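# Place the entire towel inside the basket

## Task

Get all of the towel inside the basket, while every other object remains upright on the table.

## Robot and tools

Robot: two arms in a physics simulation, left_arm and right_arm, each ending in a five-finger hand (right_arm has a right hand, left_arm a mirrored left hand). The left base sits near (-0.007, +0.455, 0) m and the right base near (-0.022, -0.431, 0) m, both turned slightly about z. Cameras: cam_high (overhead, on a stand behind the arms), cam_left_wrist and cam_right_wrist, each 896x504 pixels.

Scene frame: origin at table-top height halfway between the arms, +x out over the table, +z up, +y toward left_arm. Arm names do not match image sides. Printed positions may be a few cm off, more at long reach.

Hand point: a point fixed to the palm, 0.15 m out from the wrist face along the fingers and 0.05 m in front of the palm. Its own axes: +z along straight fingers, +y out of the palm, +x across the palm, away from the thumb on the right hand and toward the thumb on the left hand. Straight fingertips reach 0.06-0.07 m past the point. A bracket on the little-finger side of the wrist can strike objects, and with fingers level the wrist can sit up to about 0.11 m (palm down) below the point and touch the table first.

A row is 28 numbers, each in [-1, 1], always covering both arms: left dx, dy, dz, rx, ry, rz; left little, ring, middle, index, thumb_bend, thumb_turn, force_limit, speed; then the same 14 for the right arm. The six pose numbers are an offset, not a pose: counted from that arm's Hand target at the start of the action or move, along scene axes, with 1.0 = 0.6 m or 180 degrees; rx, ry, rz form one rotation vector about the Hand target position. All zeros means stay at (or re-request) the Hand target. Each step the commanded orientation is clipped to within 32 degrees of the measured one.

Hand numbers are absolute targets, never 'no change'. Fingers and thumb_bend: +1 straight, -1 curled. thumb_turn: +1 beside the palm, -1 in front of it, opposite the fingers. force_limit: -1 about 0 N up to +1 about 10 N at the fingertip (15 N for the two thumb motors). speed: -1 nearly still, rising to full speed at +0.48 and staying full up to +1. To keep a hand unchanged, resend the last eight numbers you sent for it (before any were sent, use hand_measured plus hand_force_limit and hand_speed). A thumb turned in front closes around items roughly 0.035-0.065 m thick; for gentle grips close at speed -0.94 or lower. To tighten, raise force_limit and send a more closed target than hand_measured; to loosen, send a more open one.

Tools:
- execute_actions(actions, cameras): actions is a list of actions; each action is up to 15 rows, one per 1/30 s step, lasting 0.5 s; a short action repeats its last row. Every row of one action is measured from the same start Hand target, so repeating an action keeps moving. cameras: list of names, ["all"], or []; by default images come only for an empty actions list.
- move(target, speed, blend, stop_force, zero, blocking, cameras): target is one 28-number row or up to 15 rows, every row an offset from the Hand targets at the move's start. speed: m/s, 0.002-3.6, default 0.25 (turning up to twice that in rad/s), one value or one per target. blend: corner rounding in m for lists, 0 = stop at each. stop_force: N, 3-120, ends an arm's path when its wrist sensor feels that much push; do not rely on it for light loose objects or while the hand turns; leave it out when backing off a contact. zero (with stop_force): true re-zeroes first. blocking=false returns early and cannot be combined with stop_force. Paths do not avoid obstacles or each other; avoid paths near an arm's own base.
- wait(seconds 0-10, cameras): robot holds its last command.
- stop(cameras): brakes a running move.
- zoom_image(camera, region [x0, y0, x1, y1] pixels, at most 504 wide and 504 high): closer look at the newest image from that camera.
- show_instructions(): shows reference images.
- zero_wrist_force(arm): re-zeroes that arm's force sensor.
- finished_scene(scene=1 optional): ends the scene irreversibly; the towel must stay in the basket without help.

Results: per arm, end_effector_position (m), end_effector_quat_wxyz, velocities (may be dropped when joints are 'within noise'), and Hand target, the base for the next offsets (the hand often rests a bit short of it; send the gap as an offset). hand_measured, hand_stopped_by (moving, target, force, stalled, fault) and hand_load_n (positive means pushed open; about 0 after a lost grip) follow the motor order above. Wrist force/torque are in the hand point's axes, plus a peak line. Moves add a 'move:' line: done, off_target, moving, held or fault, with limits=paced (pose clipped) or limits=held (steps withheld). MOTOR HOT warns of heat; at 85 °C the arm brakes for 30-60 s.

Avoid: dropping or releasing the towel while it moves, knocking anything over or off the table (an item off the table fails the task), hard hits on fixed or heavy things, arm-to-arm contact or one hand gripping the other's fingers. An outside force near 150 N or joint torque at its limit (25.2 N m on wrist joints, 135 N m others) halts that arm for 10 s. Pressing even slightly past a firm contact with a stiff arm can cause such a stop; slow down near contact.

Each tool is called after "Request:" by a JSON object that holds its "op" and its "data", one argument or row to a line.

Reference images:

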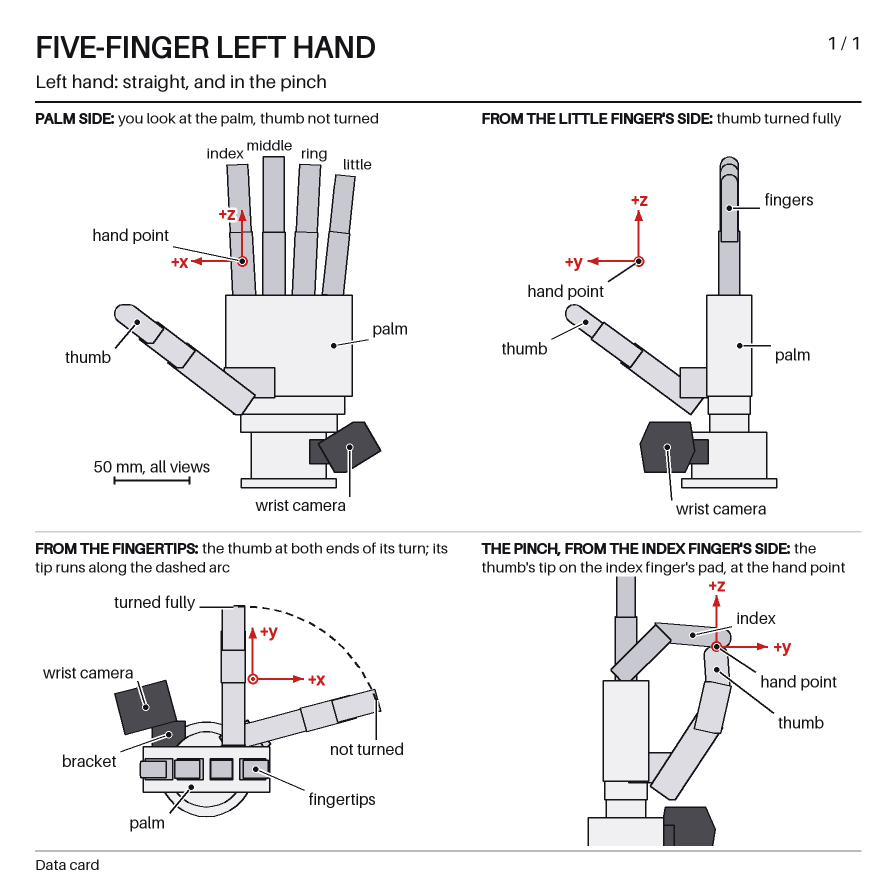

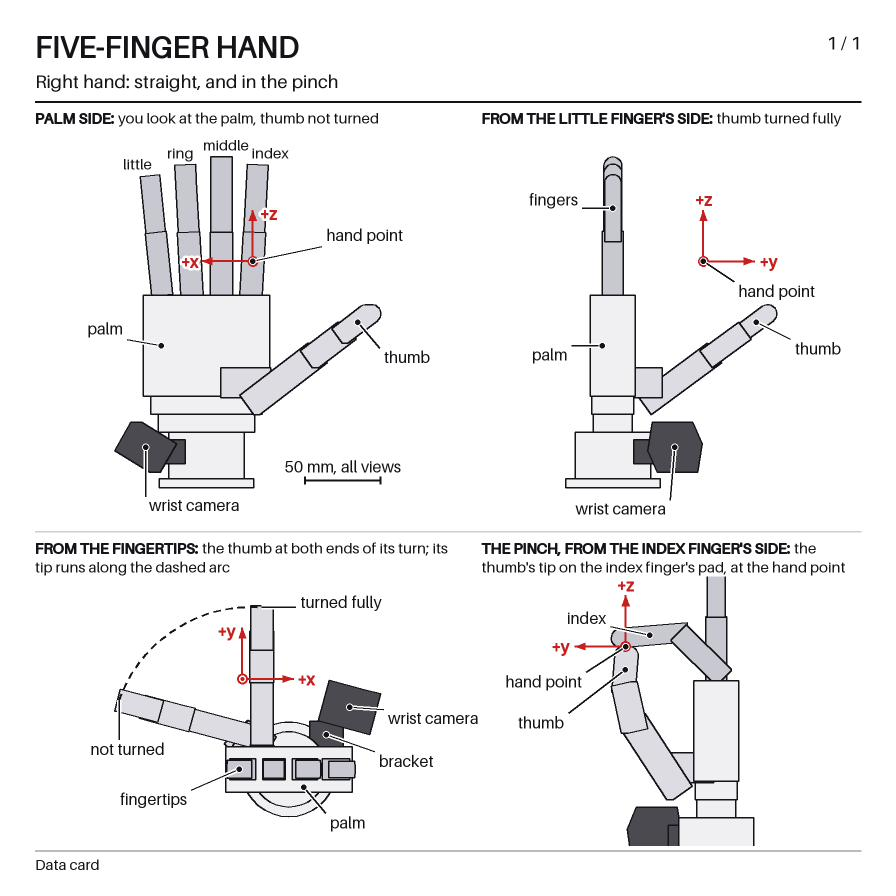

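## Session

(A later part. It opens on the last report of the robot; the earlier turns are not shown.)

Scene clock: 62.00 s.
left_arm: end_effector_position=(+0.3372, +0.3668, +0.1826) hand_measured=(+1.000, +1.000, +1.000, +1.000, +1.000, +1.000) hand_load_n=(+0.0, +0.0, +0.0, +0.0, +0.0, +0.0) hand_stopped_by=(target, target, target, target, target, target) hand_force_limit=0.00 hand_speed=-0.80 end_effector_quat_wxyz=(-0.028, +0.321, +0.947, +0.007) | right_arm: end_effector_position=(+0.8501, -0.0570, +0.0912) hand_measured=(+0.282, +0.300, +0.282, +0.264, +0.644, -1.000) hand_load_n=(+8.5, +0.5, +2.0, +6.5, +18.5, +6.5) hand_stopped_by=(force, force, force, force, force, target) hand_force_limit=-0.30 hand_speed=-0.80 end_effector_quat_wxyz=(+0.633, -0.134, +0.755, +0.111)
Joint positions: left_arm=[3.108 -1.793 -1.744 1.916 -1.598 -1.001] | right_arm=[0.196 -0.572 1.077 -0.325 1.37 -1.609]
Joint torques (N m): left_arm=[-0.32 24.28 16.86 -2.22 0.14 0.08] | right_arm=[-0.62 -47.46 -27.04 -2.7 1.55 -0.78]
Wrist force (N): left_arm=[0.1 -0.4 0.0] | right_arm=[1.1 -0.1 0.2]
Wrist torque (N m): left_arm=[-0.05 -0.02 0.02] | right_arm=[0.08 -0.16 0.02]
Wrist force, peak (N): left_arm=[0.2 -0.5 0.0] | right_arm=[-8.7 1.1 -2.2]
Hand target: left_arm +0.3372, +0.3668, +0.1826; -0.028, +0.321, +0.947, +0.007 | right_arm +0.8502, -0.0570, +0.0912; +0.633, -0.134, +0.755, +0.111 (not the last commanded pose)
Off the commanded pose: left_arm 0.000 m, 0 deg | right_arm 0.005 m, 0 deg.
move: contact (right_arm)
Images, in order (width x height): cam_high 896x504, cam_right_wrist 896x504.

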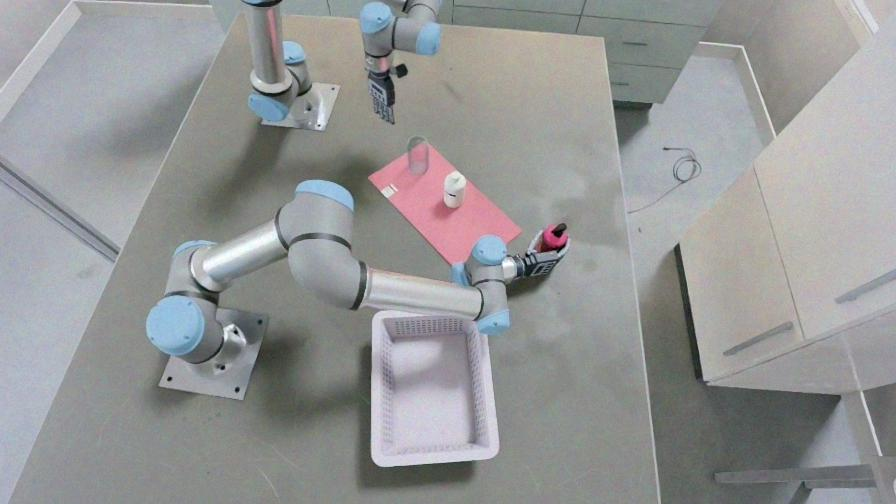

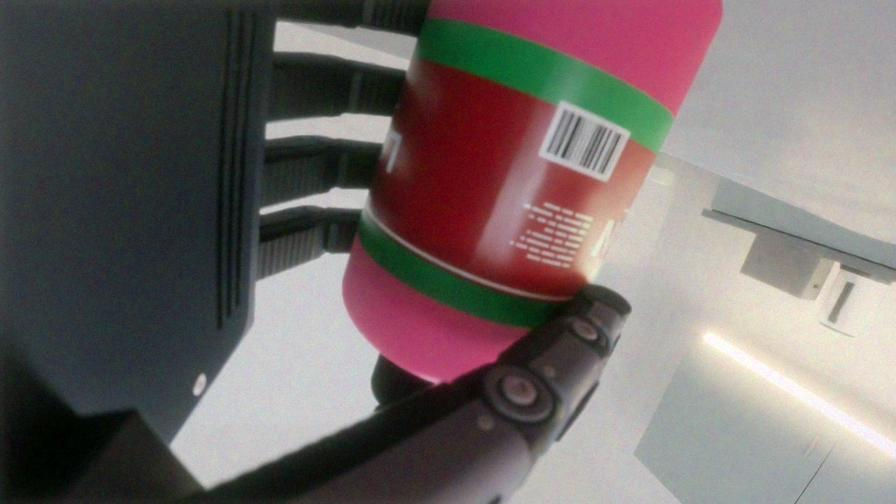

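Request:
{"op": "move", "data": {
  "target": [0,0,0,0,0,0,1,1,1,1,1,1,0,-0.8,0,0,0,0,0,0,1,1,1,1,1,-1,-0.3,-0.7],
  "cameras": ["cam_high","cam_right_wrist"]
}}

Request:
{"op": "zoom_image", "data": {
  "camera": "cam_high",
  "region": [480, 200, 600, 300]
}}

Scene clock: 63.93 s.
left_arm: end_effector_position=(+0.3372, +0.3668, +0.1826) hand_measured=(+1.000, +1.000, +1.000, +1.000, +1.000, +1.000) hand_load_n=(+0.0, +0.0, +0.0, +0.0, +0.0, +0.0) hand_stopped_by=(target, target, target, target, target, target) hand_force_limit=0.00 hand_speed=-0.80 end_effector_quat_wxyz=(-0.028, +0.321, +0.947, +0.007) | right_arm: end_effector_position=(+0.8502, -0.0570, +0.0912) hand_measured=(+1.000, +1.000, +1.000, +1.000, +1.000, -1.000) hand_load_n=(+0.0, +0.0, +0.0, +0.0, +0.0, -0.5) hand_stopped_by=(target, target, target, target, target, target) hand_force_limit=-0.30 hand_speed=-0.70 end_effector_quat_wxyz=(+0.633, -0.134, +0.755, +0.111)
Joint positions: left_arm=[3.108 -1.793 -1.744 1.916 -1.598 -1.001] | right_arm=[0.196 -0.572 1.076 -0.325 1.37 -1.609]
Joint torques (N m): left_arm=[0.49 24.29 15.98 -2.23 0.12 -0.01] | right_arm=[-8.16 -47.02 -24.47 -1.7 1.27 -0.83]
Wrist force (N): left_arm=[0.0 0.0 0.0] | right_arm=[0.5 -0.1 0.1]
Wrist torque (N m): left_arm=[0.00 0.01 0.00] | right_arm=[0.07 -0.16 0.02]
Wrist force, peak (N): left_arm=[0.0 0.0 0.6] | right_arm=[1.3 -0.1 0.2]
Hand target: left_arm +0.3372, +0.3668, +0.1826; -0.028, +0.321, +0.947, +0.007 | right_arm +0.8502, -0.0570, +0.0912; +0.633, -0.134, +0.755, +0.111
Off the commanded pose: left_arm 0.000 m, 0 deg | right_arm 0.000 m, 0 deg.
move: done
Images, in order (width x height): cam_high 896x504, cam_right_wrist 896x504.

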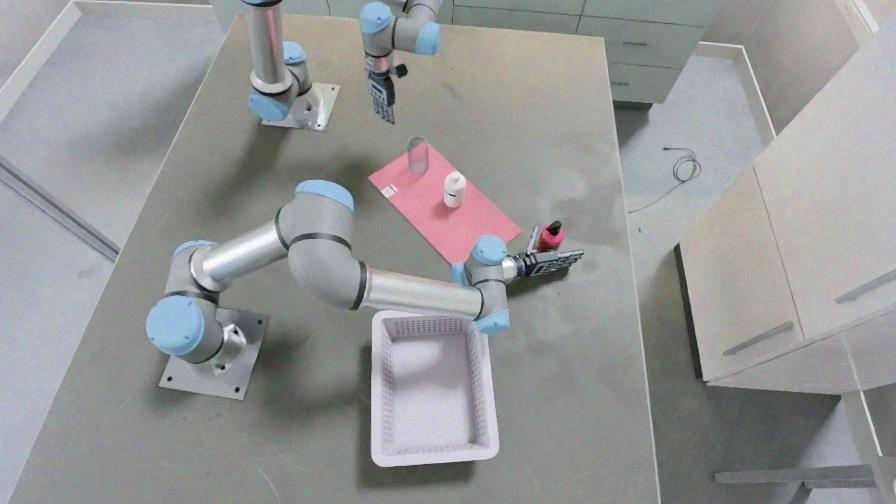

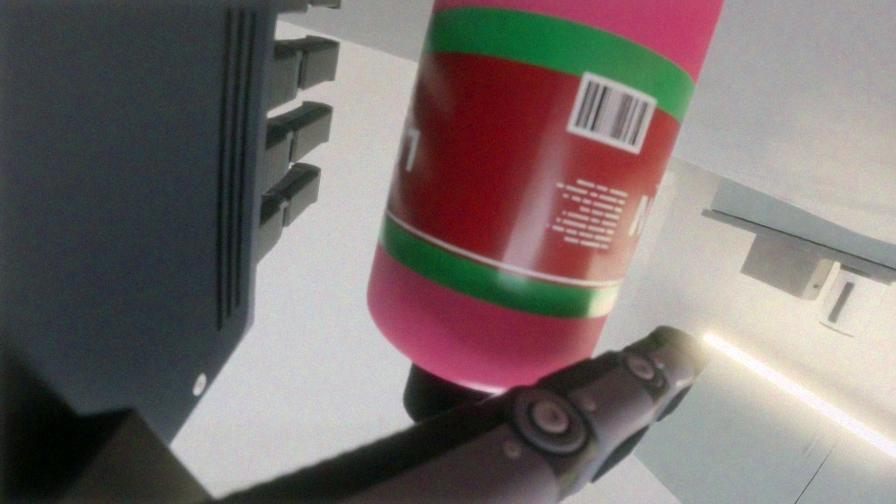

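Scaled by 4.200 from the camera's 896x504 image, which has a finer 1280x720 frame.

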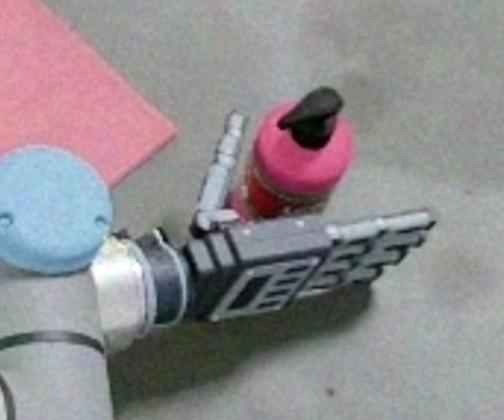

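Request:
{"op": "move", "data": {
  "target": [
    [0,0,0,0,0,0,1,1,1,1,1,1,0,-0.8,-0.219,-0.080,0,0,0,0,1,1,1,1,1,-1,-0.3,-0.7],
    [0,0,0,0,0,0,1,1,1,1,1,1,0,-0.8,-0.35,-0.10,0.15,0,0,0,1,1,1,1,1,-1,-0.3,-0.7]
  ],
  "speed": [0.15,0.3],
  "blend": [0.02,0],
  "cameras": ["cam_high","cam_right_wrist"]
}}

Request:
{"op": "zoom_image", "data": {
  "camera": "cam_high",
  "region": [360, 120, 530, 280]
}}

Scene clock: 66.57 s.
left_arm: end_effector_position=(+0.3372, +0.3668, +0.1826) hand_measured=(+1.000, +1.000, +1.000, +1.000, +1.000, +1.000) hand_load_n=(+0.0, +0.0, +0.0, +0.0, +0.0, +0.0) hand_stopped_by=(target, target, target, target, target, target) hand_force_limit=0.00 hand_speed=-0.80 end_effector_quat_wxyz=(-0.028, +0.321, +0.947, +0.007) | right_arm: end_effector_position=(+0.6403, -0.1170, +0.1811) hand_measured=(+1.000, +1.000, +1.000, +1.000, +1.000, -1.000) hand_load_n=(+0.0, +0.0, +0.0, +0.0, +0.0, -0.5) hand_stopped_by=(target, target, target, target, target, target) hand_force_limit=-0.30 hand_speed=-0.70 end_effector_quat_wxyz=(+0.633, -0.134, +0.755, +0.111)
Joint positions: left_arm=[3.108 -1.793 -1.744 1.916 -1.598 -1.001] | right_arm=[0.134 -1.136 1.844 -0.526 1.309 -1.621]
Joint torques (N m): left_arm=[0.48 24.49 16.41 -2.3 0.2 0.08] | right_arm=[9.07 -39.58 -11.06 -0.71 1.69 -0.61]
Wrist force (N): left_arm=[-0.2 -0.1 0.1] | right_arm=[0.7 -0.1 0.0]
Wrist torque (N m): left_arm=[-0.01 0.04 -0.01] | right_arm=[0.08 -0.17 0.16]
Wrist force, peak (N): left_arm=[0.3 -0.5 0.3] | right_arm=[2.3 -0.6 0.8]
Hand target: left_arm +0.3372, +0.3668, +0.1826; -0.028, +0.321, +0.947, +0.007 | right_arm +0.6402, -0.1170, +0.1812; +0.633, -0.134, +0.755, +0.111
Off the commanded pose: left_arm 0.000 m, 0 deg | right_arm 0.000 m, 0 deg.
move: done
Images, in order (width x height): cam_high 896x504, cam_right_wrist 896x504.

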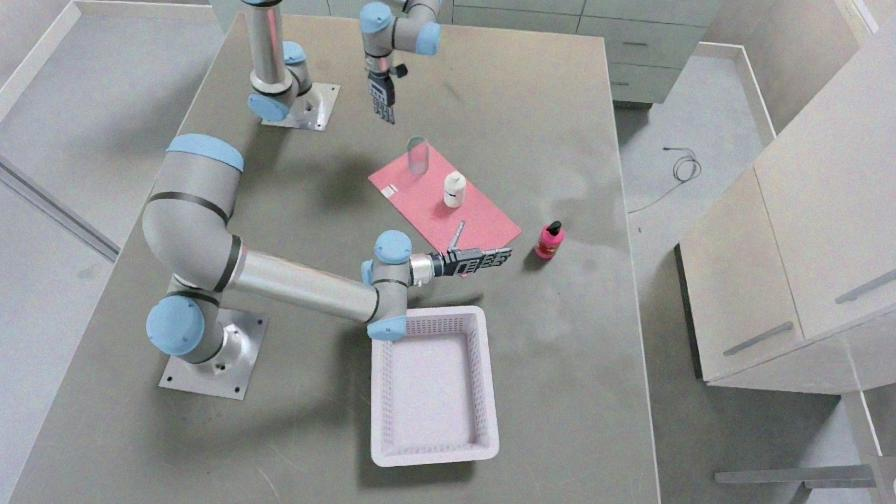

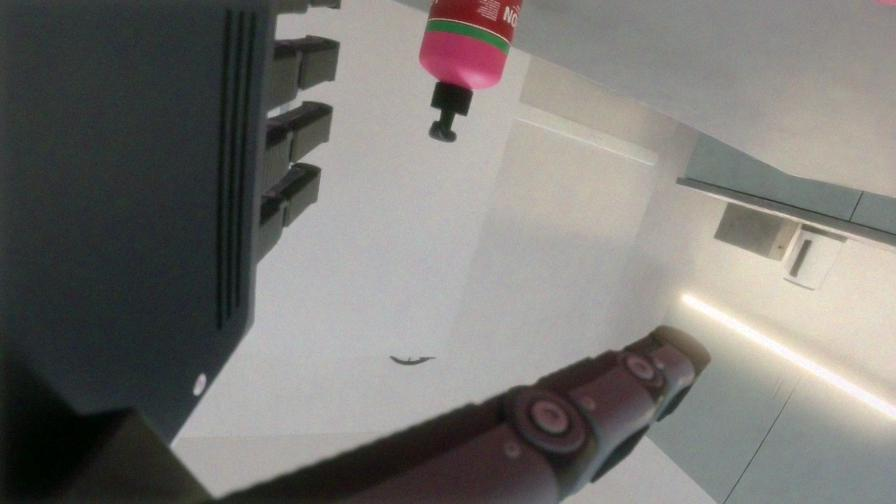

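Scaled by 2.965 from the camera's 896x504 image, which has a finer 1280x720 frame.

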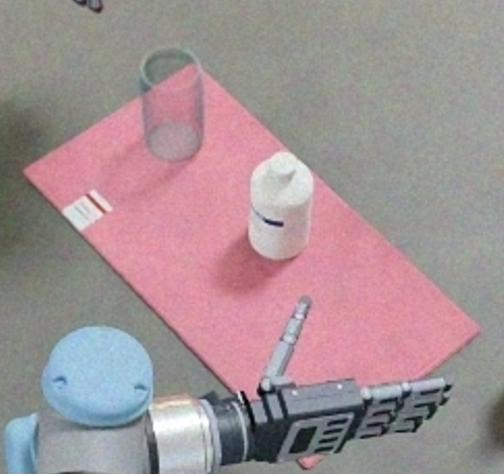

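Request:
{"op": "move", "data": {
  "target": [
    [0,0,0,0,0,0,1,1,1,1,1,1,0,-0.8,-0.336,0.2118,0,0,0,0.1111,1,1,1,1,1,-1,-0.3,-0.7],
    [0,0,0,0,0,0,1,1,1,1,1,1,0,-0.8,-0.336,0.2118,-0.142,0,0,0.1111,1,1,1,1,1,-1,-0.3,-0.7]
  ],
  "speed": 0.3,
  "blend": [0.03,0],
  "cameras": ["cam_high","cam_right_wrist"]
}}

Request:
{"op": "zoom_image", "data": {
  "camera": "cam_high",
  "region": [360, 120, 530, 280]
}}

Scene clock: 70.43 s.
left_arm: end_effector_position=(+0.3372, +0.3668, +0.1826) hand_measured=(+1.000, +1.000, +1.000, +1.000, +1.000, +1.000) hand_load_n=(+0.0, +0.0, +0.0, +0.0, +0.0, +0.0) hand_stopped_by=(target, target, target, target, target, target) hand_force_limit=0.00 hand_speed=-0.80 end_effector_quat_wxyz=(-0.028, +0.321, +0.947, +0.007) | right_arm: end_effector_position=(+0.4386, +0.0101, +0.0960) hand_measured=(+1.000, +1.000, +1.000, +1.000, +1.000, -1.000) hand_load_n=(+0.0, +0.0, +0.0, +0.0, +0.0, +0.0) hand_stopped_by=(target, target, target, target, target, target) hand_force_limit=-0.30 hand_speed=-0.70 end_effector_quat_wxyz=(+0.604, -0.263, +0.720, +0.219)
Joint positions: left_arm=[3.108 -1.793 -1.744 1.916 -1.598 -1.001] | right_arm=[0.347 -1.127 2.17 -0.852 1.175 -1.648]
Joint torques (N m): left_arm=[0.84 23.94 15.75 -2.26 0.18 0.17] | right_arm=[4.79 -21.41 -6.13 -2.65 1.39 -1.2]
Wrist force (N): left_arm=[-0.2 0.0 0.0] | right_arm=[0.4 -0.1 -0.1]
Wrist torque (N m): left_arm=[0.00 0.03 -0.01] | right_arm=[0.09 -0.10 -0.04]
Wrist force, peak (N): left_arm=[-0.1 0.0 0.7] | right_arm=[2.8 0.0 0.4]
Hand target: left_arm +0.3372, +0.3668, +0.1826; -0.028, +0.321, +0.947, +0.007 | right_arm +0.4386, +0.0101, +0.0960; +0.604, -0.263, +0.720, +0.219
Off the commanded pose: left_arm 0.000 m, 0 deg | right_arm 0.000 m, 0 deg.
move: done
Images, in order (width x height): cam_high 896x504, cam_right_wrist 896x504.

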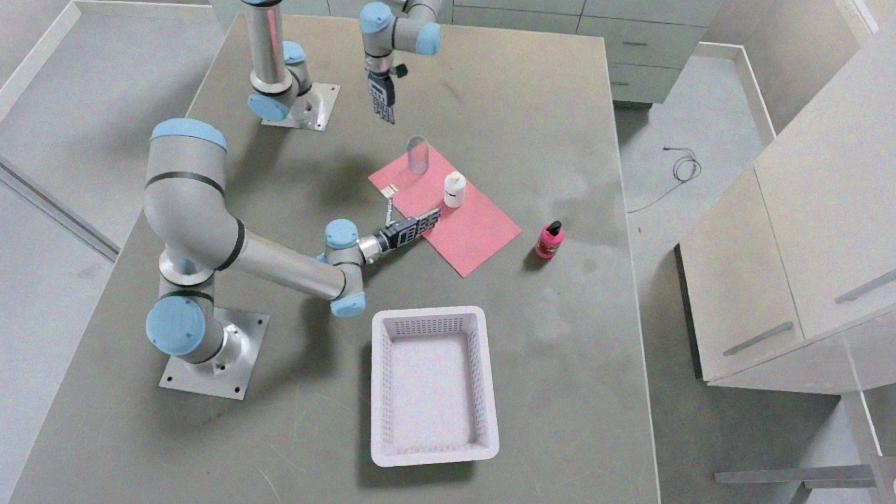

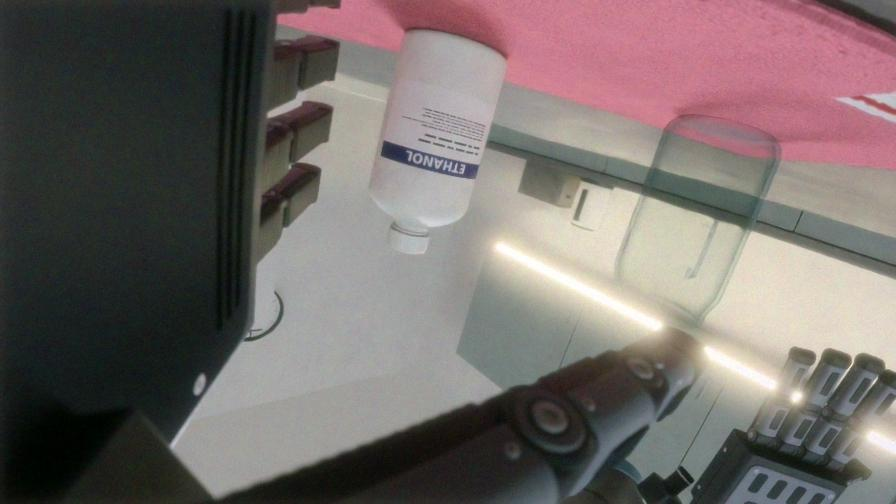

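Scaled by 2.965 from the camera's 896x504 image, which has a finer 1280x720 frame.

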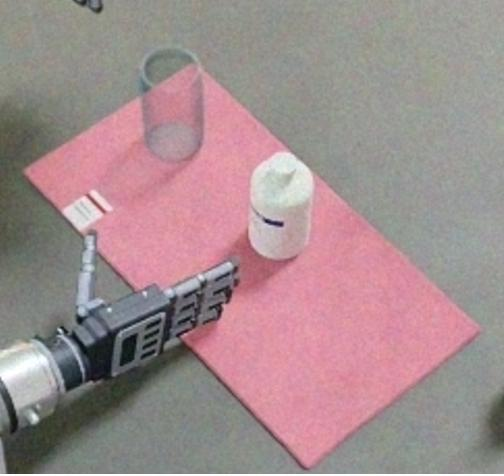

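Request:
{"op": "move", "data": {
  "target": [0,0,0,0,0,0,1,1,1,1,1,1,0,-0.8,0.1787,0.15,0,0,0,0,1,1,1,1,1,-1,-0.3,-0.7],
  "speed": 0.12,
  "stop_force": 6,
  "cameras": ["cam_right_wrist"]
}}

Request:
{"op": "move", "data": {
  "target": [0,0,0,0,0,0,1,1,1,1,1,1,0,-0.8,0,0,0,0,0,0,-1,-1,-1,-1,-1,-1,-0.3,-0.82],
  "cameras": ["cam_high","cam_right_wrist"]
}}

Request:
{"op": "zoom_image", "data": {
  "camera": "cam_high",
  "region": [360, 120, 530, 280]
}}

Scene clock: 73.37 s.
left_arm: end_effector_position=(+0.3372, +0.3668, +0.1826) hand_measured=(+1.000, +1.000, +1.000, +1.000, +1.000, +1.000) hand_load_n=(+0.0, +0.0, +0.0, +0.0, +0.0, +0.0) hand_stopped_by=(target, target, target, target, target, target) hand_force_limit=0.00 hand_speed=-0.80 end_effector_quat_wxyz=(-0.028, +0.321, +0.947, +0.007) | right_arm: end_effector_position=(+0.5458, +0.1001, +0.0960) hand_measured=(+1.000, +1.000, +1.000, +1.000, +1.000, -1.000) hand_load_n=(+0.0, +0.0, +0.0, +0.0, +0.0, +0.0) hand_stopped_by=(target, target, target, target, target, target) hand_force_limit=-0.30 hand_speed=-0.70 end_effector_quat_wxyz=(+0.604, -0.263, +0.720, +0.219)
Joint positions: left_arm=[3.108 -1.793 -1.744 1.916 -1.598 -1.001] | right_arm=[0.456 -0.908 1.739 -0.648 1.283 -1.626]
Joint torques (N m): left_arm=[0.17 24.47 16.22 -2.11 0.23 0.1] | right_arm=[-8.8 -34.77 -22.55 0.58 -2.78 -1.58]
Wrist force (N): left_arm=[0.0 0.1 0.3] | right_arm=[0.6 -0.2 0.0]
Wrist torque (N m): left_arm=[0.00 0.01 0.00] | right_arm=[0.03 -0.13 -0.02]
Wrist force, peak (N): left_arm=[0.0 -0.2 0.4] | right_arm=[0.3 -0.1 1.3]
Hand target: left_arm +0.3372, +0.3668, +0.1826; -0.028, +0.321, +0.947, +0.007 | right_arm +0.5458, +0.1001, +0.0960; +0.604, -0.263, +0.720, +0.219
Off the commanded pose: left_arm 0.000 m, 0 deg | right_arm 0.000 m, 0 deg.
move: done
Images, in order (width x height): cam_right_wrist 896x504.

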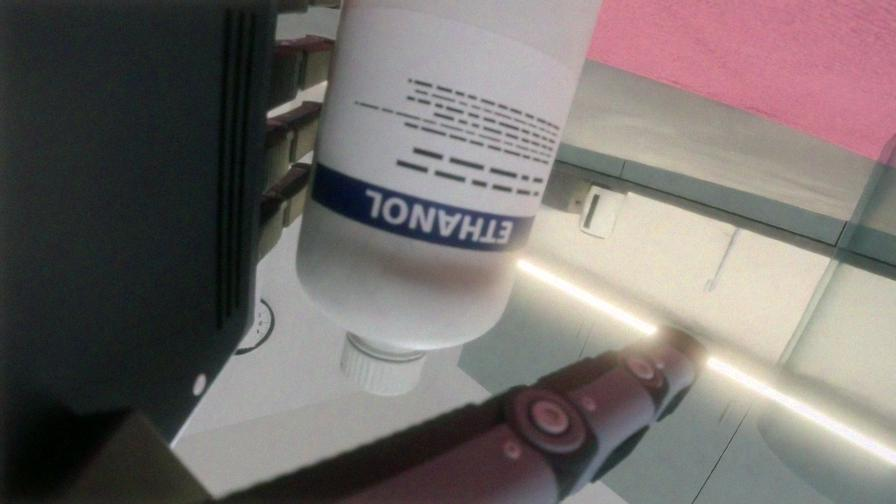

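Scene clock: 75.10 s.
left_arm: end_effector_position=(+0.3372, +0.3668, +0.1826) hand_measured=(+1.000, +1.000, +1.000, +1.000, +1.000, +1.000) hand_load_n=(+0.0, +0.0, +0.0, +0.0, +0.0, +0.0) hand_stopped_by=(target, target, target, target, target, target) hand_force_limit=0.00 hand_speed=-0.80 end_effector_quat_wxyz=(-0.028, +0.321, +0.947, +0.007) | right_arm: end_effector_position=(+0.5458, +0.1001, +0.0960) hand_measured=(+0.270, +0.286, +0.270, +0.270, +0.640, -1.000) hand_load_n=(+6.5, +0.0, +5.0, +4.0, +17.5, +5.5) hand_stopped_by=(force, force, force, force, force, target) hand_force_limit=-0.30 hand_speed=-0.82 end_effector_quat_wxyz=(+0.604, -0.263, +0.720, +0.219)
Joint positions: left_arm=[3.108 -1.793 -1.744 1.916 -1.598 -1.001] | right_arm=[0.456 -0.908 1.739 -0.648 1.283 -1.626]
Joint torques (N m): left_arm=[0.47 24.03 15.88 -2.28 0.27 0.11] | right_arm=[-8.07 -34.58 -20.46 0.24 -0.06 -1.52]
Wrist force (N): left_arm=[0.2 0.0 -0.2] | right_arm=[0.8 -0.2 0.2]
Wrist torque (N m): left_arm=[0.01 -0.03 0.01] | right_arm=[0.03 -0.14 -0.03]
Wrist force, peak (N): left_arm=[-0.1 -0.6 -0.1] | right_arm=[1.0 -0.1 0.3]
Hand target: left_arm +0.3372, +0.3668, +0.1826; -0.028, +0.321, +0.947, +0.007 | right_arm +0.5458, +0.1001, +0.0960; +0.604, -0.263, +0.720, +0.219
Off the commanded pose: left_arm 0.000 m, 0 deg | right_arm 0.000 m, 0 deg.
move: done
Images, in order (width x height): cam_high 896x504, cam_right_wrist 896x504.

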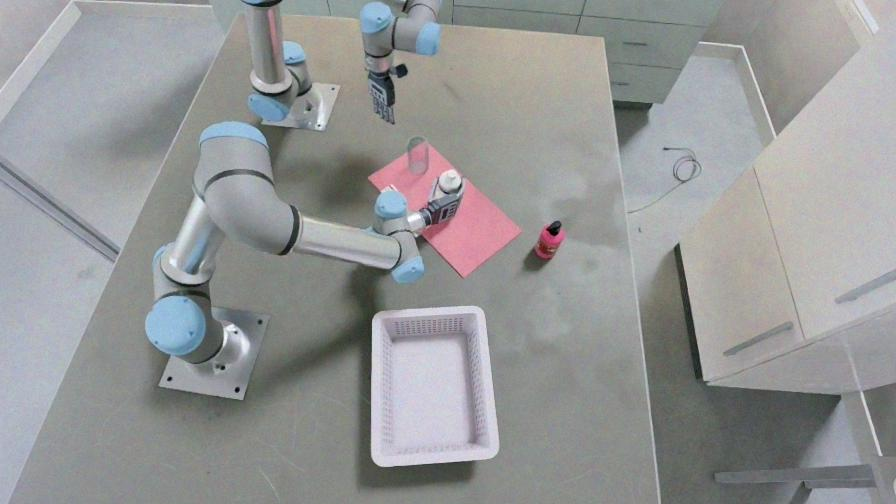

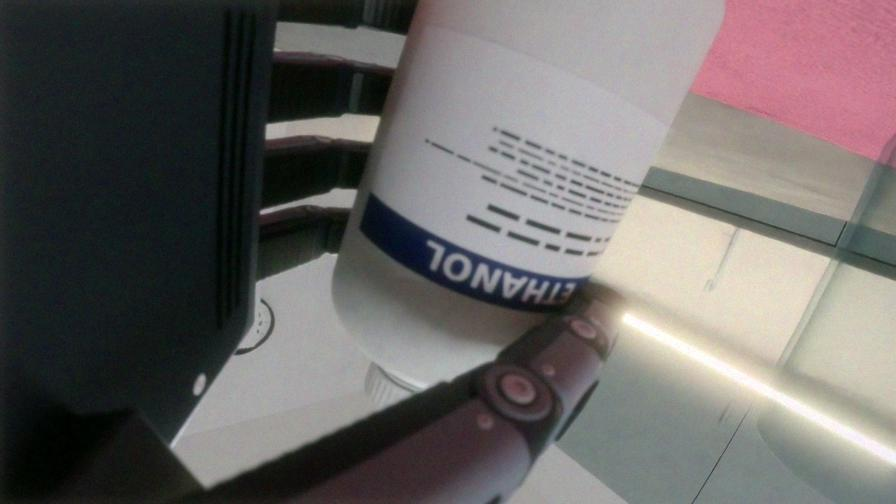

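Scaled by 2.965 from the camera's 896x504 image, which has a finer 1280x720 frame.

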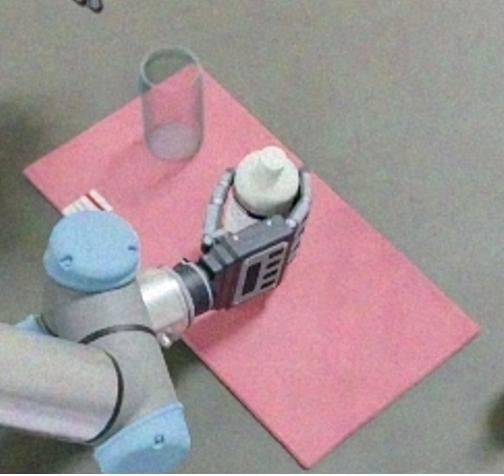

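Request:
{"op": "move", "data": {
  "target": [
    [0,0,0,0,0,0,1,1,1,1,1,1,0,-0.8,0,0,0.09,0,0,0,-1,-1,-1,-1,-1,-1,-0.3,-0.82],
    [0,0,0,0,0,0,1,1,1,1,1,1,0,-0.8,0.3083,0.1417,0.09,0,0,0,-1,-1,-1,-1,-1,-1,-0.3,-0.82],
    [0,0,0,0,0,0,1,1,1,1,1,1,0,-0.8,0.3083,0.1417,0.012,0,0,0,-1,-1,-1,-1,-1,-1,-0.3,-0.82]
  ],
  "speed": [0.12,0.25,0.15],
  "blend": [0.02,0.015,0],
  "cameras": ["cam_high","cam_right_wrist"]
}}

Request:
{"op": "move", "data": {
  "target": [0,0,0,0,0,0,1,1,1,1,1,1,0,-0.8,0,0,-0.03,0,0,0,-1,-1,-1,-1,-1,-1,-0.3,-0.82],
  "speed": 0.03,
  "stop_force": 3,
  "cameras": ["cam_high","cam_right_wrist"]
}}

Request:
{"op": "zoom_image", "data": {
  "camera": "cam_high",
  "region": [420, 110, 590, 270]
}}

Scene clock: 78.00 s.
left_arm: end_effector_position=(+0.3372, +0.3668, +0.1826) hand_measured=(+1.000, +1.000, +1.000, +1.000, +1.000, +1.000) hand_load_n=(+0.0, +0.0, +0.0, +0.0, +0.0, +0.0) hand_stopped_by=(target, target, target, target, target, target) hand_force_limit=0.00 hand_speed=-0.80 end_effector_quat_wxyz=(-0.028, +0.321, +0.947, +0.007) | right_arm: end_effector_position=(+0.7307, +0.1851, +0.1032) hand_measured=(+0.270, +0.286, +0.270, +0.270, +0.640, -1.000) hand_load_n=(+7.0, +0.0, +5.0, +4.0, +18.0, +5.5) hand_stopped_by=(force, force, force, force, force, target) hand_force_limit=-0.30 hand_speed=-0.82 end_effector_quat_wxyz=(+0.604, -0.263, +0.720, +0.219)
Joint positions: left_arm=[3.108 -1.793 -1.744 1.916 -1.598 -1.001] | right_arm=[0.463 -0.512 0.921 -0.225 1.29 -1.625]
Joint torques (N m): left_arm=[0.81 23.49 15.48 -2.11 0.31 0.13] | right_arm=[8.81 -52.87 -22.06 -1.75 1.49 2.1]
Wrist force (N): left_arm=[0.0 0.1 0.1] | right_arm=[0.6 0.0 0.3]
Wrist torque (N m): left_arm=[0.01 0.00 0.00] | right_arm=[0.06 -0.11 0.13]
Wrist force, peak (N): left_arm=[0.6 0.2 -0.1] | right_arm=[2.2 0.0 0.5]
Hand target: left_arm +0.3372, +0.3668, +0.1826; -0.028, +0.321, +0.947, +0.007 | right_arm +0.7308, +0.1851, +0.1032; +0.604, -0.263, +0.720, +0.219
Off the commanded pose: left_arm 0.000 m, 0 deg | right_arm 0.000 m, 0 deg.
move: done
Images, in order (width x height): cam_high 896x504, cam_right_wrist 896x504.

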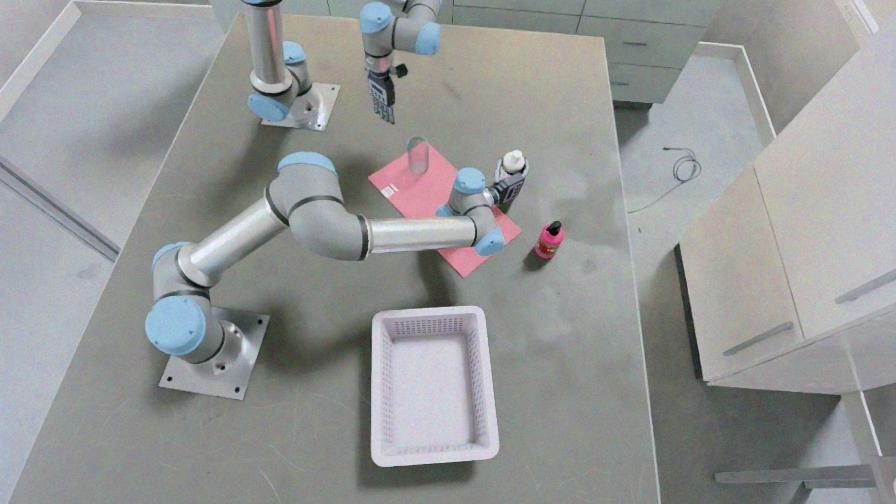

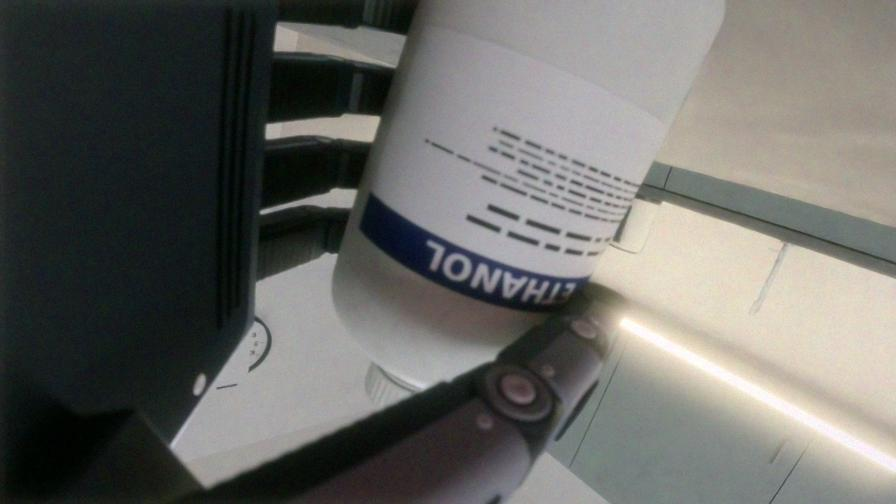

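Scene clock: 79.50 s.
left_arm: end_effector_position=(+0.3372, +0.3668, +0.1826) hand_measured=(+1.000, +1.000, +1.000, +1.000, +1.000, +1.000) hand_load_n=(+0.0, +0.0, +0.0, +0.0, +0.0, +0.0) hand_stopped_by=(target, target, target, target, target, target) hand_force_limit=0.00 hand_speed=-0.80 end_effector_quat_wxyz=(-0.028, +0.321, +0.947, +0.007) | right_arm: end_effector_position=(+0.7307, +0.1851, +0.0916) hand_measured=(+0.270, +0.286, +0.270, +0.270, +0.640, -1.000) hand_load_n=(+7.5, +0.0, +4.5, +3.5, +18.0, +8.0) hand_stopped_by=(force, force, force, force, force, target) hand_force_limit=-0.30 hand_speed=-0.82 end_effector_quat_wxyz=(+0.604, -0.263, +0.720, +0.219)
Joint positions: left_arm=[3.108 -1.793 -1.744 1.916 -1.598 -1.001] | right_arm=[0.463 -0.498 0.925 -0.244 1.29 -1.625]
Joint torques (N m): left_arm=[0.83 24.78 16 -2.18 0.25 0.09] | right_arm=[3.02 -53.72 -26.98 -2.4 1.81 -1.63]
Wrist force (N): left_arm=[0.1 0.2 0.0] | right_arm=[-0.4 0.6 -0.3]
Wrist torque (N m): left_arm=[0.04 0.00 0.00] | right_arm=[0.11 -0.14 0.15]
Wrist force, peak (N): left_arm=[0.2 -0.4 0.4] | right_arm=[-9.4 1.4 -2.6]
Hand target: left_arm +0.3372, +0.3668, +0.1826; -0.028, +0.321, +0.947, +0.007 | right_arm +0.7308, +0.1851, +0.0916; +0.604, -0.263, +0.720, +0.219 (not the last commanded pose)
Off the commanded pose: left_arm 0.000 m, 0 deg | right_arm 0.006 m, 0 deg.
move: contact (right_arm)
Images, in order (width x height): cam_high 896x504, cam_right_wrist 896x504.

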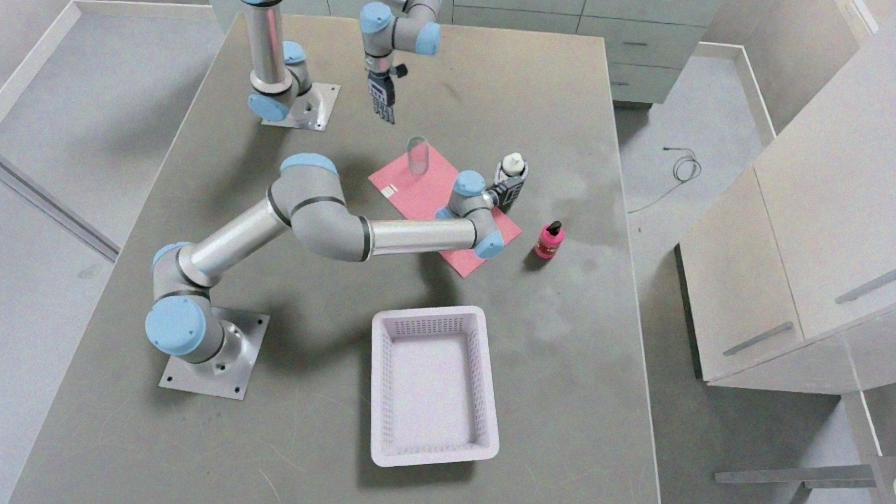

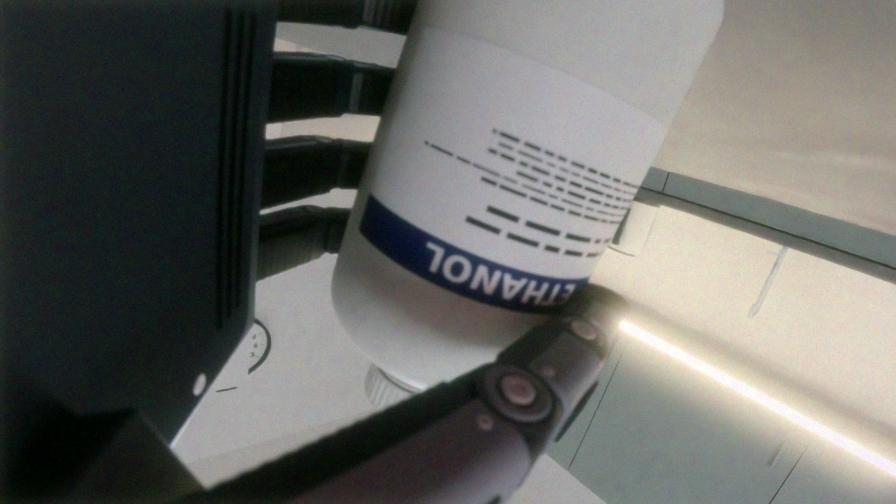

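Scaled by 2.965 from the camera's 896x504 image, which has a finer 1280x720 frame.

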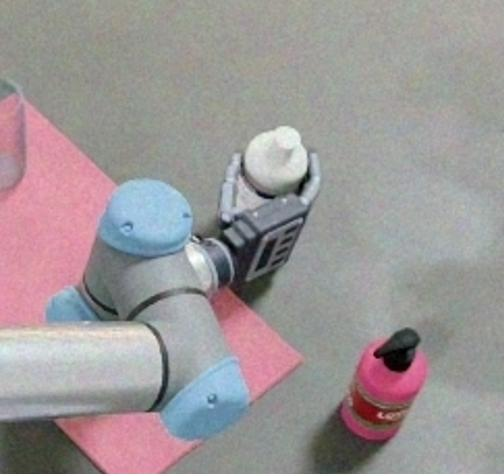

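Request:
{"op": "move", "data": {
  "target": [
    [0,0,0,0,0,0,1,1,1,1,1,1,0,-0.8,0,0,0,0,0,0,1,1,1,1,1,-1,-0.3,-0.6],
    [0,0,0,0,0,0,1,1,1,1,1,1,0,-0.8,-0.166,-0.139,0,0,0,0,1,1,1,1,1,-1,-0.3,-0.6],
    [0,0,0,0,0,0,1,1,1,1,1,1,0,-0.8,-0.3845,-0.2752,0.214,0,0,0.0833,1,1,1,1,1,-1,-0.3,-0.6],
    [0,0,0,0,0,0,1,1,1,1,1,1,0,-0.8,-0.658,-0.145,0.15,0,0,0.0833,1,1,1,1,1,-1,-0.3,-0.6],
    [0,0,0,0,0,0,1,1,1,1,1,1,0,-0.8,-0.658,-0.145,0.0073,0,0,0.0833,1,1,1,1,1,-1,-0.3,-0.6]
  ],
  "speed": [0.1,0.15,0.35,0.35,0.25],
  "blend": [0,0.02,0.04,0.03,0],
  "cameras": ["cam_high","cam_right_wrist"]
}}

Request:
{"op": "zoom_image", "data": {
  "camera": "cam_high",
  "region": [340, 110, 510, 270]
}}

Scene clock: 84.43 s.
left_arm: end_effector_position=(+0.3372, +0.3668, +0.1826) hand_measured=(+1.000, +1.000, +1.000, +1.000, +1.000, +1.000) hand_load_n=(+0.0, +0.0, +0.0, +0.0, +0.0, +0.0) hand_stopped_by=(target, target, target, target, target, target) hand_force_limit=0.00 hand_speed=-0.80 end_effector_quat_wxyz=(-0.028, +0.321, +0.947, +0.007) | right_arm: end_effector_position=(+0.3360, +0.0981, +0.0960) hand_measured=(+1.000, +1.000, +1.000, +1.000, +1.000, -1.000) hand_load_n=(+0.0, +0.0, +0.0, +0.0, +0.0, -0.5) hand_stopped_by=(target, target, target, target, target, target) hand_force_limit=-0.30 hand_speed=-0.60 end_effector_quat_wxyz=(+0.570, -0.355, +0.679, +0.296)
Joint positions: left_arm=[3.108 -1.793 -1.744 1.916 -1.598 -1.001] | right_arm=[0.533 -1.118 2.153 -0.837 1.101 -1.664]
Joint torques (N m): left_arm=[0.8 23.99 15.29 -2.2 0.37 0.17] | right_arm=[8.19 -20.95 -14.18 -2.45 2.21 -0.48]
Wrist force (N): left_arm=[0.3 -0.1 0.2] | right_arm=[0.6 0.0 0.2]
Wrist torque (N m): left_arm=[-0.03 -0.04 0.02] | right_arm=[0.06 -0.14 -0.04]
Wrist force, peak (N): left_arm=[0.3 -0.4 -0.2] | right_arm=[2.7 -0.1 0.5]
Hand target: left_arm +0.3372, +0.3668, +0.1826; -0.028, +0.321, +0.947, +0.007 | right_arm +0.3360, +0.0981, +0.0959; +0.570, -0.355, +0.679, +0.296
Off the commanded pose: left_arm 0.000 m, 0 deg | right_arm 0.000 m, 0 deg.
move: done
Images, in order (width x height): cam_high 896x504, cam_right_wrist 896x504.

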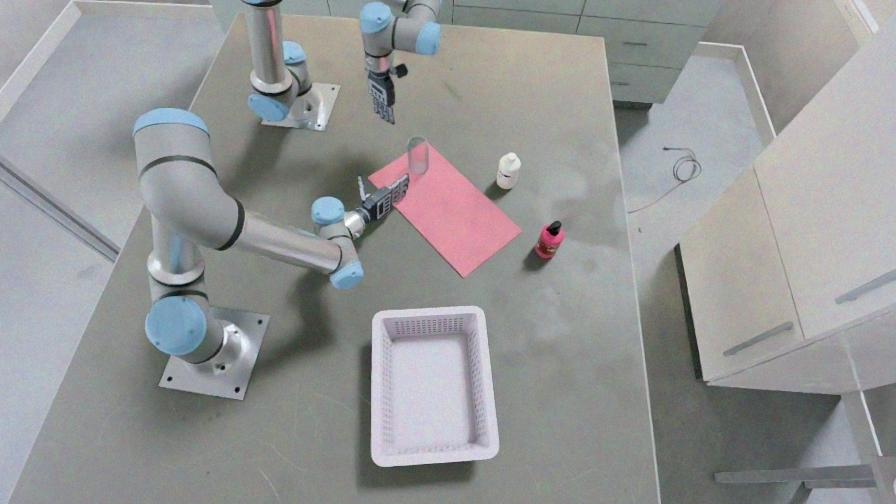

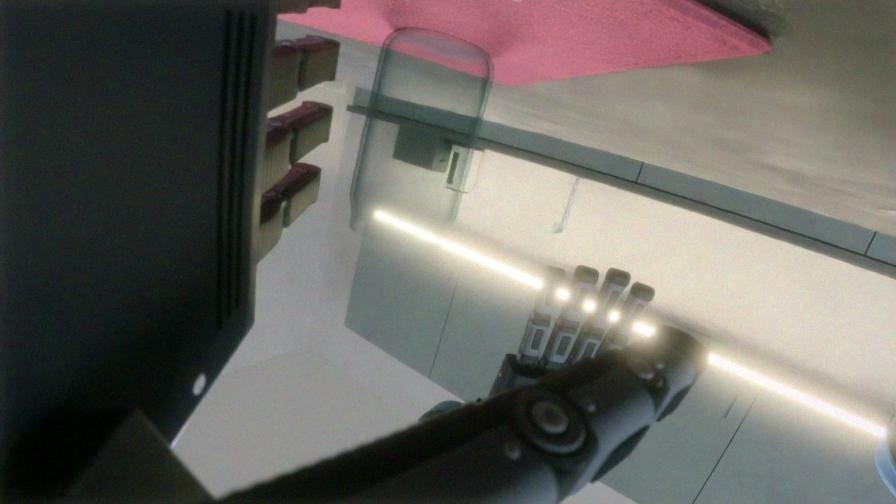

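Scaled by 2.965 from the camera's 896x504 image, which has a finer 1280x720 frame.

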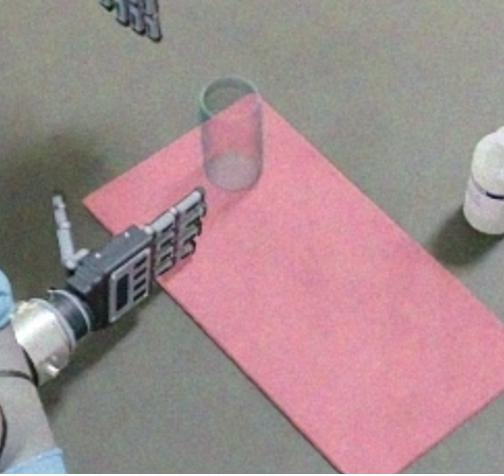

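Request:
{"op": "move", "data": {
  "target": [
    [0,0,0,0,0,0,1,1,1,1,1,1,0,-0.8,0.0122,-0.0086,0,0,0,0,1,1,1,1,1,-1,-0.3,-0.6],
    [0,0,0,0,0,0,1,1,1,1,1,1,0,-0.8,0.1443,0.1797,0,0,0,0,1,1,1,1,1,-1,-0.3,-0.6]
  ],
  "speed": 0.12,
  "stop_force": 6,
  "cameras": ["cam_high","cam_right_wrist"]
}}

Request:
{"op": "zoom_image", "data": {
  "camera": "cam_high",
  "region": [340, 110, 510, 270]
}}

Scene clock: 87.87 s.
left_arm: end_effector_position=(+0.3372, +0.3668, +0.1826) hand_measured=(+1.000, +1.000, +1.000, +1.000, +1.000, +1.000) hand_load_n=(+0.0, +0.0, +0.0, +0.0, +0.0, +0.0) hand_stopped_by=(target, target, target, target, target, target) hand_force_limit=0.00 hand_speed=-0.80 end_effector_quat_wxyz=(-0.028, +0.321, +0.947, +0.007) | right_arm: end_effector_position=(+0.4225, +0.2059, +0.0959) hand_measured=(+1.000, +1.000, +1.000, +1.000, +1.000, -1.000) hand_load_n=(+0.0, +0.0, +0.0, +0.0, +0.0, -0.5) hand_stopped_by=(target, target, target, target, target, target) hand_force_limit=-0.30 hand_speed=-0.60 end_effector_quat_wxyz=(+0.570, -0.355, +0.679, +0.296)
Joint positions: left_arm=[3.108 -1.793 -1.744 1.916 -1.598 -1.001] | right_arm=[0.643 -0.901 1.727 -0.637 1.209 -1.641]
Joint torques (N m): left_arm=[0.36 23.6 15.3 -2.3 0.35 0.14] | right_arm=[-8.5 -34.75 -22.42 0.71 -2.85 -1.51]
Wrist force (N): left_arm=[-0.2 0.0 0.4] | right_arm=[0.5 0.1 0.3]
Wrist torque (N m): left_arm=[-0.03 0.04 -0.01] | right_arm=[0.09 -0.12 -0.02]
Wrist force, peak (N): left_arm=[-0.1 0.3 0.4] | right_arm=[0.7 1.5 0.2]
Hand target: left_arm +0.3372, +0.3668, +0.1826; -0.028, +0.321, +0.947, +0.007 | right_arm +0.4225, +0.2059, +0.0959; +0.570, -0.355, +0.679, +0.296
Off the commanded pose: left_arm 0.000 m, 0 deg | right_arm 0.000 m, 0 deg.
move: done
Images, in order (width x height): cam_high 896x504, cam_right_wrist 896x504.

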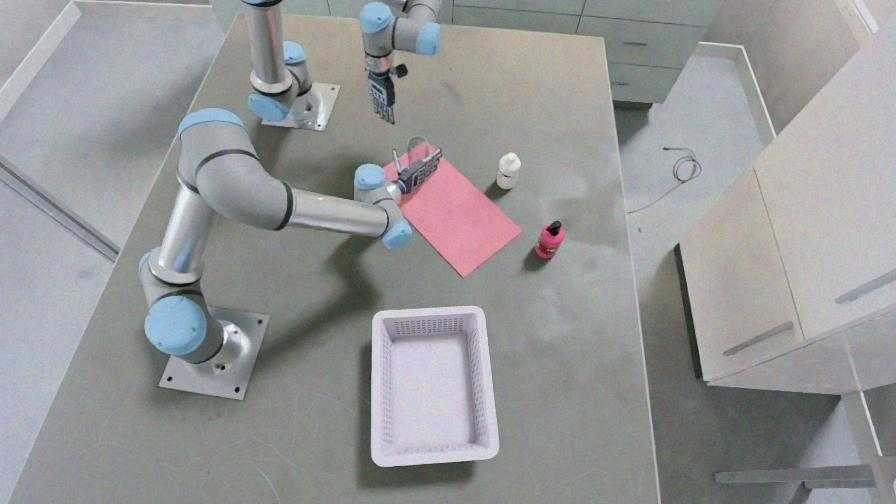

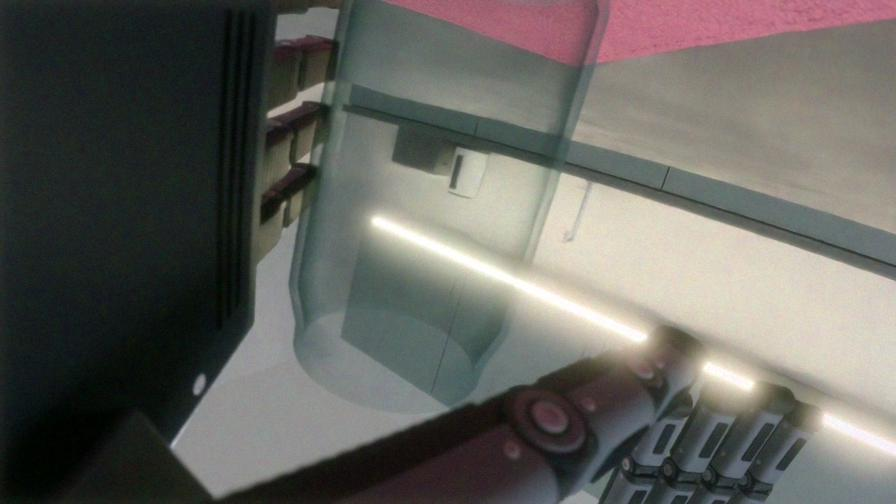

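Scaled by 2.965 from the camera's 896x504 image, which has a finer 1280x720 frame.

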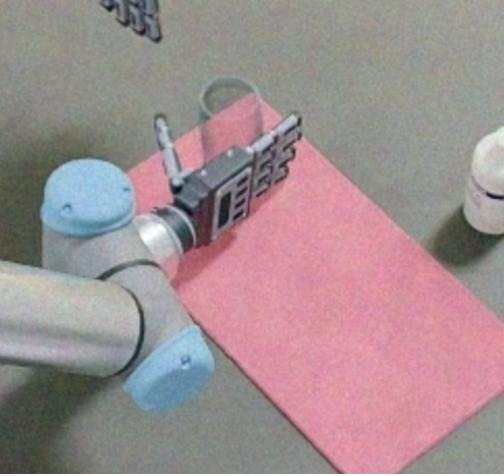

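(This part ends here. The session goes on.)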